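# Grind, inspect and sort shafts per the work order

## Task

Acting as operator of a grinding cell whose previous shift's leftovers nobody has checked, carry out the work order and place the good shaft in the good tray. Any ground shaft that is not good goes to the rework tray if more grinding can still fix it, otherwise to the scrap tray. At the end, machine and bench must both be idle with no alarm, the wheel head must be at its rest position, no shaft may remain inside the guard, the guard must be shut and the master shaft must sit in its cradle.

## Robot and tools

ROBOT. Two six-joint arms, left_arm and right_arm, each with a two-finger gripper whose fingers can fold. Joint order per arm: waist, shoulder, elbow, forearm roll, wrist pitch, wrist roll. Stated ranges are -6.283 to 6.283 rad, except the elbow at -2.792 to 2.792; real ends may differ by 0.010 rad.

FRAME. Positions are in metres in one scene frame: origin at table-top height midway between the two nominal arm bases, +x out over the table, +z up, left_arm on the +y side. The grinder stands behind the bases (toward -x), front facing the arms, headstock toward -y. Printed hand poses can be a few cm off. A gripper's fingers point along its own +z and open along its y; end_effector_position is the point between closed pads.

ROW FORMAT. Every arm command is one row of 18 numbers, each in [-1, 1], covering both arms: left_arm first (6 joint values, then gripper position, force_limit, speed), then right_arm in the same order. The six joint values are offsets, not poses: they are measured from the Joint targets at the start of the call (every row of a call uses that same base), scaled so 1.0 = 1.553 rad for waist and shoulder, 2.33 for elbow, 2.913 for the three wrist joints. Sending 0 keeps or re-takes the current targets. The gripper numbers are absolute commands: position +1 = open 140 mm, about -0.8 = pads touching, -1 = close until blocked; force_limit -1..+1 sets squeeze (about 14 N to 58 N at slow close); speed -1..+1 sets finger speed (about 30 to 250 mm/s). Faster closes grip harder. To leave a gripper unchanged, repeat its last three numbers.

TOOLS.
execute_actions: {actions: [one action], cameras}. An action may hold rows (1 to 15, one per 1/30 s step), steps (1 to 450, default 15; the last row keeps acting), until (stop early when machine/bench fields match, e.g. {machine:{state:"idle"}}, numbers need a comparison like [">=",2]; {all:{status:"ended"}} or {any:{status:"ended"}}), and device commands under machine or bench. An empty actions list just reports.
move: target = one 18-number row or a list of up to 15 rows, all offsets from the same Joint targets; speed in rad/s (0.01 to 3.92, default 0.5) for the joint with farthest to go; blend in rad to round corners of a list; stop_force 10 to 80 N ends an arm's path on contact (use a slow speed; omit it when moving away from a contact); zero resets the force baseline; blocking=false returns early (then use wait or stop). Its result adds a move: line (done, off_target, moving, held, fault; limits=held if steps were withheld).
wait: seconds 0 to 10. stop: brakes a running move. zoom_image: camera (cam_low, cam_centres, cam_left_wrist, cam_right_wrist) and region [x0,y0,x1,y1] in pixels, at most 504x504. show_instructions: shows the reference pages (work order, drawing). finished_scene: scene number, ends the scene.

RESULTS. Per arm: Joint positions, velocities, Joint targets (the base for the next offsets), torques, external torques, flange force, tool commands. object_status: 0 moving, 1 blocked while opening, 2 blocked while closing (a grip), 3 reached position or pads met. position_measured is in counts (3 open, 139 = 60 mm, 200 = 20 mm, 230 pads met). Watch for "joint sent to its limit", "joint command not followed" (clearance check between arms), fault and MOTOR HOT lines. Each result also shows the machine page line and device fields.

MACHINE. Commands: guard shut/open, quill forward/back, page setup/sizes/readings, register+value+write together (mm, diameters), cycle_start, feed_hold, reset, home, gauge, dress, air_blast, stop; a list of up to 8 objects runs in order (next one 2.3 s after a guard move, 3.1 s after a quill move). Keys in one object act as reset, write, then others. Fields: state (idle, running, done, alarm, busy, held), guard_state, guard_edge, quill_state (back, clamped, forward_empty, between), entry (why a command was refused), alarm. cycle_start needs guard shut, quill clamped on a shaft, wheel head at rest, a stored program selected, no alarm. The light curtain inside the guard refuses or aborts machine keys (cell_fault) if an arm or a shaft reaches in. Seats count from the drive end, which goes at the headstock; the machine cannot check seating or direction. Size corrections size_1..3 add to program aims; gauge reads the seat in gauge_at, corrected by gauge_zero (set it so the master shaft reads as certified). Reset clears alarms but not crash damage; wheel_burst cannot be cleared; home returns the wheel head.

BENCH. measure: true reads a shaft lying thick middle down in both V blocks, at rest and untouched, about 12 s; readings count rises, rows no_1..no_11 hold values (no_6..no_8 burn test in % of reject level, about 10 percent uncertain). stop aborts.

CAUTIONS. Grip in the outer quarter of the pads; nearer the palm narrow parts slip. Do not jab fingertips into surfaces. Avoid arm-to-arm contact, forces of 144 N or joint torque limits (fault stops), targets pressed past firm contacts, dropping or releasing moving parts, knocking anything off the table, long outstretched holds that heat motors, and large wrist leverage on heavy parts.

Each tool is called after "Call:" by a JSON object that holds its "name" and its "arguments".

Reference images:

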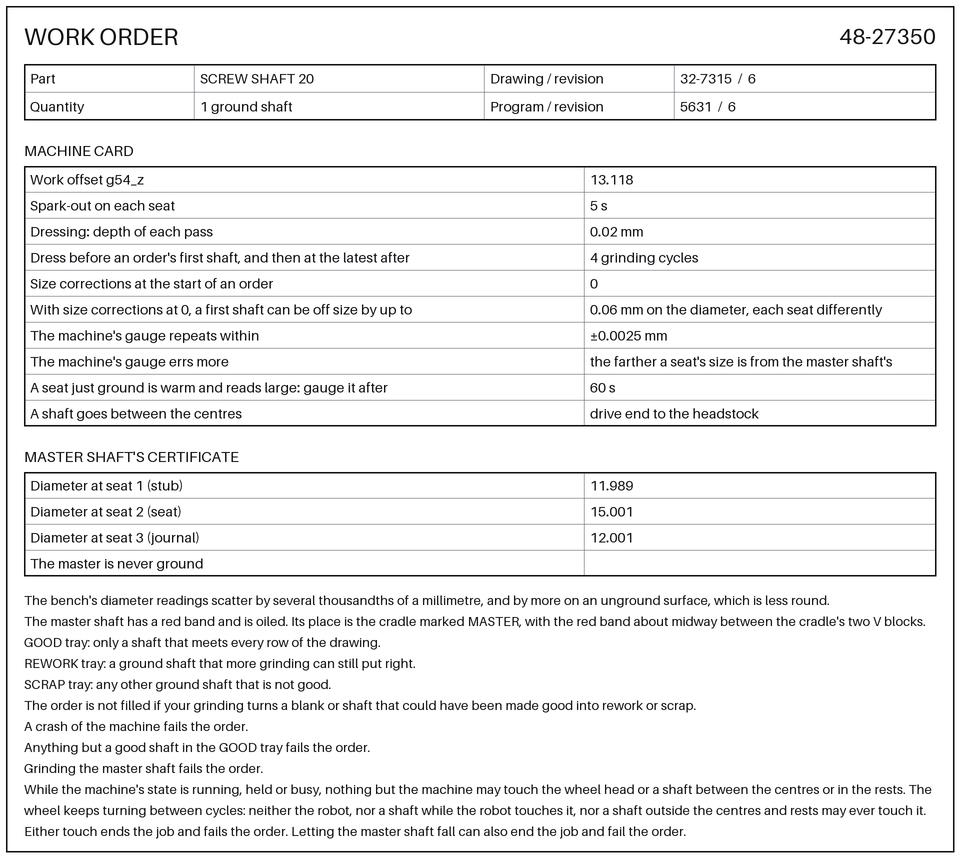

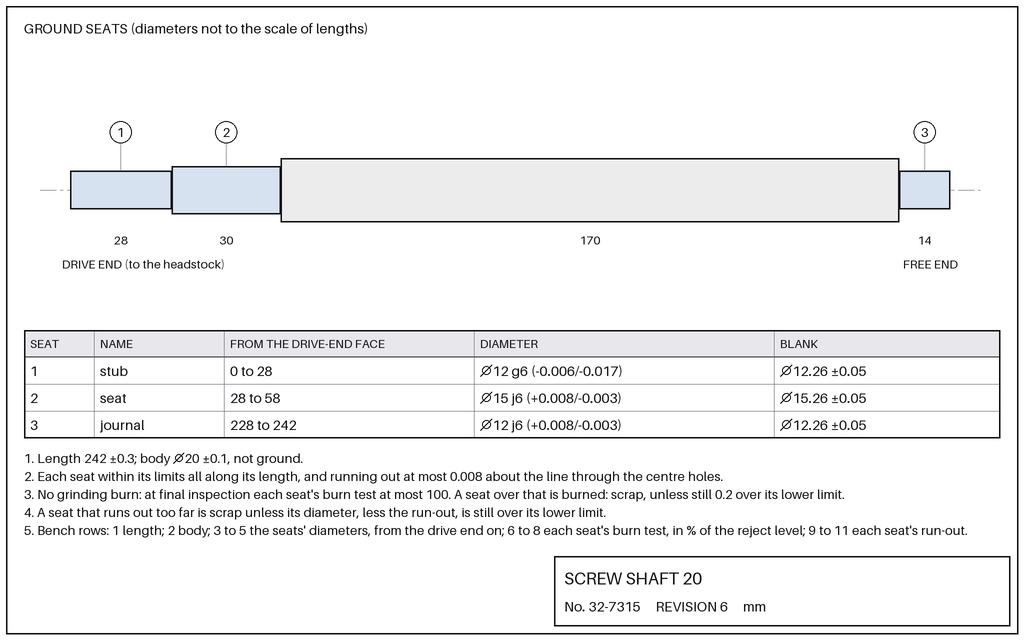

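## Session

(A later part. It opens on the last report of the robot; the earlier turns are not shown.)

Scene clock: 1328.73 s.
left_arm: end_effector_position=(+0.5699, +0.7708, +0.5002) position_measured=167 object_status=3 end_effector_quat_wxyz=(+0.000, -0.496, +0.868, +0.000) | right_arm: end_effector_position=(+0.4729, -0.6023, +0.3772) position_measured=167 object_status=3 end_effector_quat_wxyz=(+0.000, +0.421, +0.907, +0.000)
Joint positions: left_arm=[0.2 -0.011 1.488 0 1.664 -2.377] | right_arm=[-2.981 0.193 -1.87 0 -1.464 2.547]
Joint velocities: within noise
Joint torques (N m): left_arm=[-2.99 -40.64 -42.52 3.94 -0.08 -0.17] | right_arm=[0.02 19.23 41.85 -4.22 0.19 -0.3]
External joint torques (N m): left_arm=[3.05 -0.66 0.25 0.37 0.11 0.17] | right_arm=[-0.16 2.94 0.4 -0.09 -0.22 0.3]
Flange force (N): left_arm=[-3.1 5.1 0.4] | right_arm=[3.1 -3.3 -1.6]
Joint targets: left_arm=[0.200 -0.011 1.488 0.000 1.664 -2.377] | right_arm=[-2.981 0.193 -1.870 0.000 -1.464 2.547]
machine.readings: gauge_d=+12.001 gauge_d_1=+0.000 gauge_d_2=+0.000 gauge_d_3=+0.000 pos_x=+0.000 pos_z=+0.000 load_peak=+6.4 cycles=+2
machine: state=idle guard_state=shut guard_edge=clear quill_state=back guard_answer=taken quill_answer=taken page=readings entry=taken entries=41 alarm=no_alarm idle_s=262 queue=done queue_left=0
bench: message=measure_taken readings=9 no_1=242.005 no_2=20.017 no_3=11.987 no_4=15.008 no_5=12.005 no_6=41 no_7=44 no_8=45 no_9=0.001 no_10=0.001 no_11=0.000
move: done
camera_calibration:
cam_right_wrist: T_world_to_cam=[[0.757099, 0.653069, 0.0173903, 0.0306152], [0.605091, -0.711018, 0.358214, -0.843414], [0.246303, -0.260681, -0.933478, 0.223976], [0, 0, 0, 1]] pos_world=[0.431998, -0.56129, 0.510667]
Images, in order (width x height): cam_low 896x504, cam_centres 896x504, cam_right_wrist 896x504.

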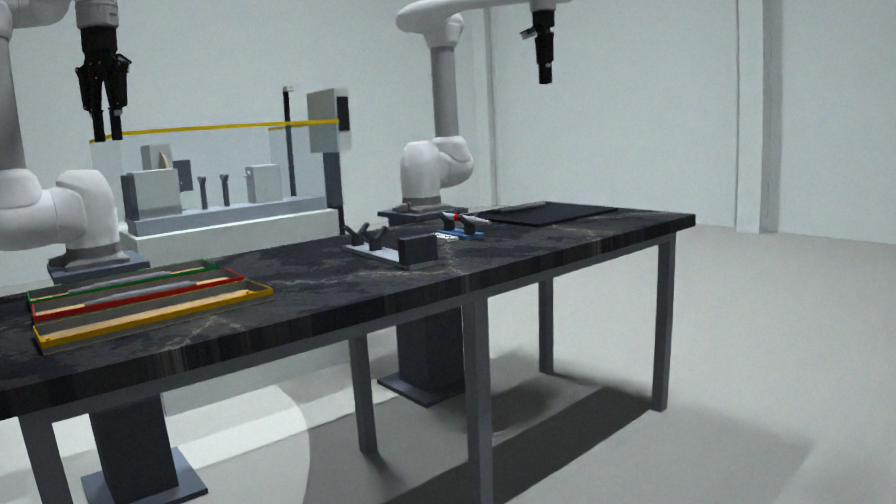

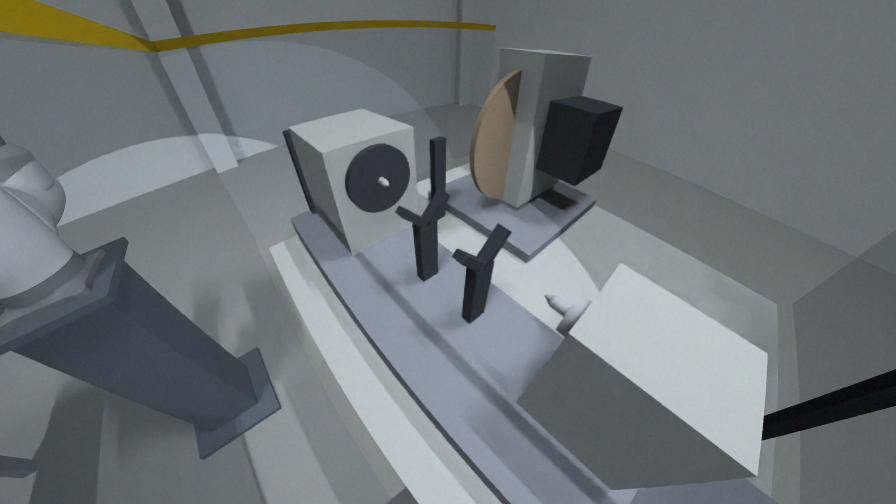

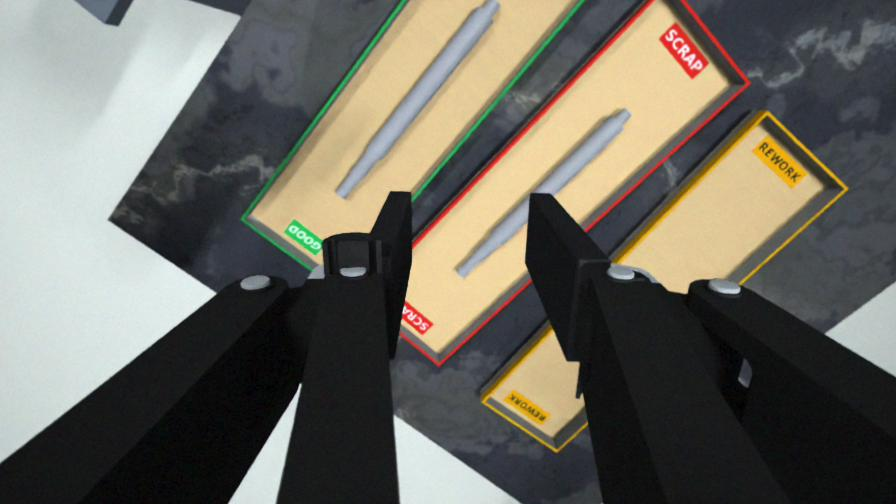

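Call:
{"name": "execute_actions", "arguments": {"actions": [], "cameras": ["cam_low", "cam_right_wrist"]}}

Scene clock: 1330.70 s.
left_arm: end_effector_position=(+0.5699, +0.7708, +0.5002) position_measured=167 object_status=3 end_effector_quat_wxyz=(+0.000, -0.496, +0.868, +0.000) | right_arm: end_effector_position=(+0.4729, -0.6023, +0.3772) position_measured=167 object_status=3 end_effector_quat_wxyz=(+0.000, +0.421, +0.907, +0.000)
Joint positions: left_arm=[0.2 -0.011 1.488 0 1.664 -2.377] | right_arm=[-2.981 0.193 -1.87 0 -1.464 2.547]
Joint velocities: within noise
Joint torques (N m): left_arm=[-2.94 -40.81 -42.54 3.91 -0.1 -0.19] | right_arm=[-0.37 19.03 41.38 -4.22 0.19 -0.3]
External joint torques (N m): left_arm=[2.84 -0.43 0.25 0.4 0.12 0.19] | right_arm=[0.27 3.13 0.9 -0.1 -0.21 0.3]
Flange force (N): left_arm=[-3.2 4.5 0.3] | right_arm=[3.7 -2.5 -2.5]
Joint targets: left_arm=[0.200 -0.011 1.488 0.000 1.664 -2.377] | right_arm=[-2.981 0.193 -1.870 0.000 -1.464 2.547]
Tool commands: left_gripper/position=-0.3 left_gripper/force_limit=+1.0 left_gripper/speed=-1.0 right_gripper/position=-0.3 right_gripper/force_limit=+1.0 right_gripper/speed=-1.0
machine.readings: gauge_d=+12.001 gauge_d_1=+0.000 gauge_d_2=+0.000 gauge_d_3=+0.000 pos_x=+0.000 pos_z=+0.000 load_peak=+6.4 cycles=+2
machine: state=idle guard_state=shut guard_edge=clear quill_state=back guard_answer=taken quill_answer=taken page=readings entry=taken entries=41 alarm=no_alarm idle_s=264 queue=done queue_left=0
bench: message=measure_taken readings=9 no_1=242.005 no_2=20.017 no_3=11.987 no_4=15.008 no_5=12.005 no_6=41 no_7=44 no_8=45 no_9=0.001 no_10=0.001 no_11=0.000
camera_calibration:
cam_right_wrist: T_world_to_cam=[[0.757053, 0.653122, 0.0173643, 0.030679], [0.605149, -0.710969, 0.358215, -0.843411], [0.246303, -0.26068, -0.933478, 0.223977], [0, 0, 0, 1]] pos_world=[0.431997, -0.56129, 0.510667]
Images, in order (width x height): cam_low 896x504, cam_right_wrist 896x504.

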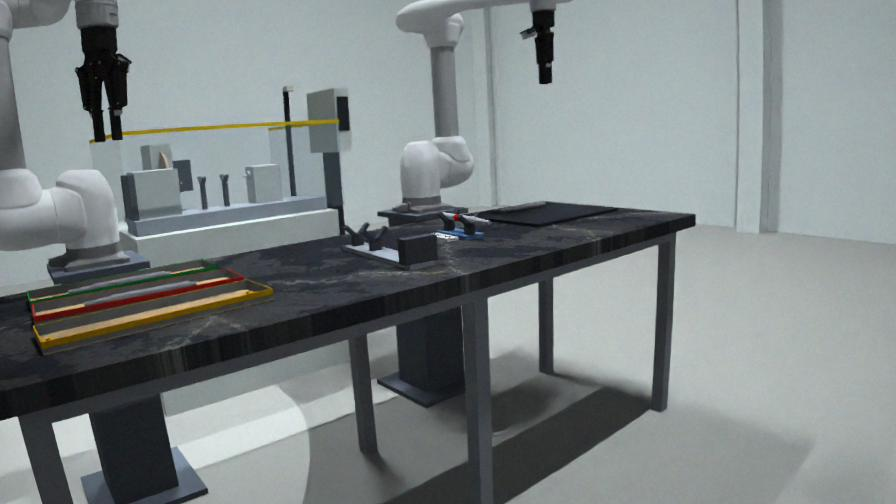

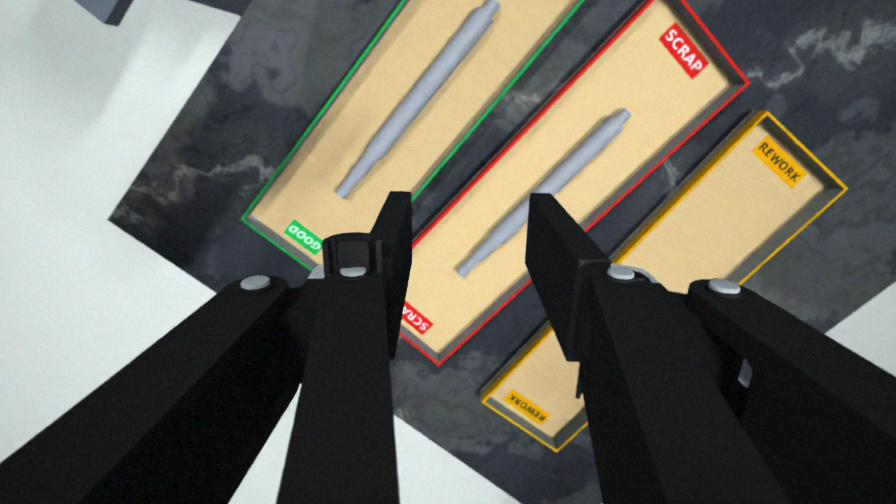

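Call:
{"name": "finished_scene", "arguments": {"scene": 2}}

The scene is finished: the task was done.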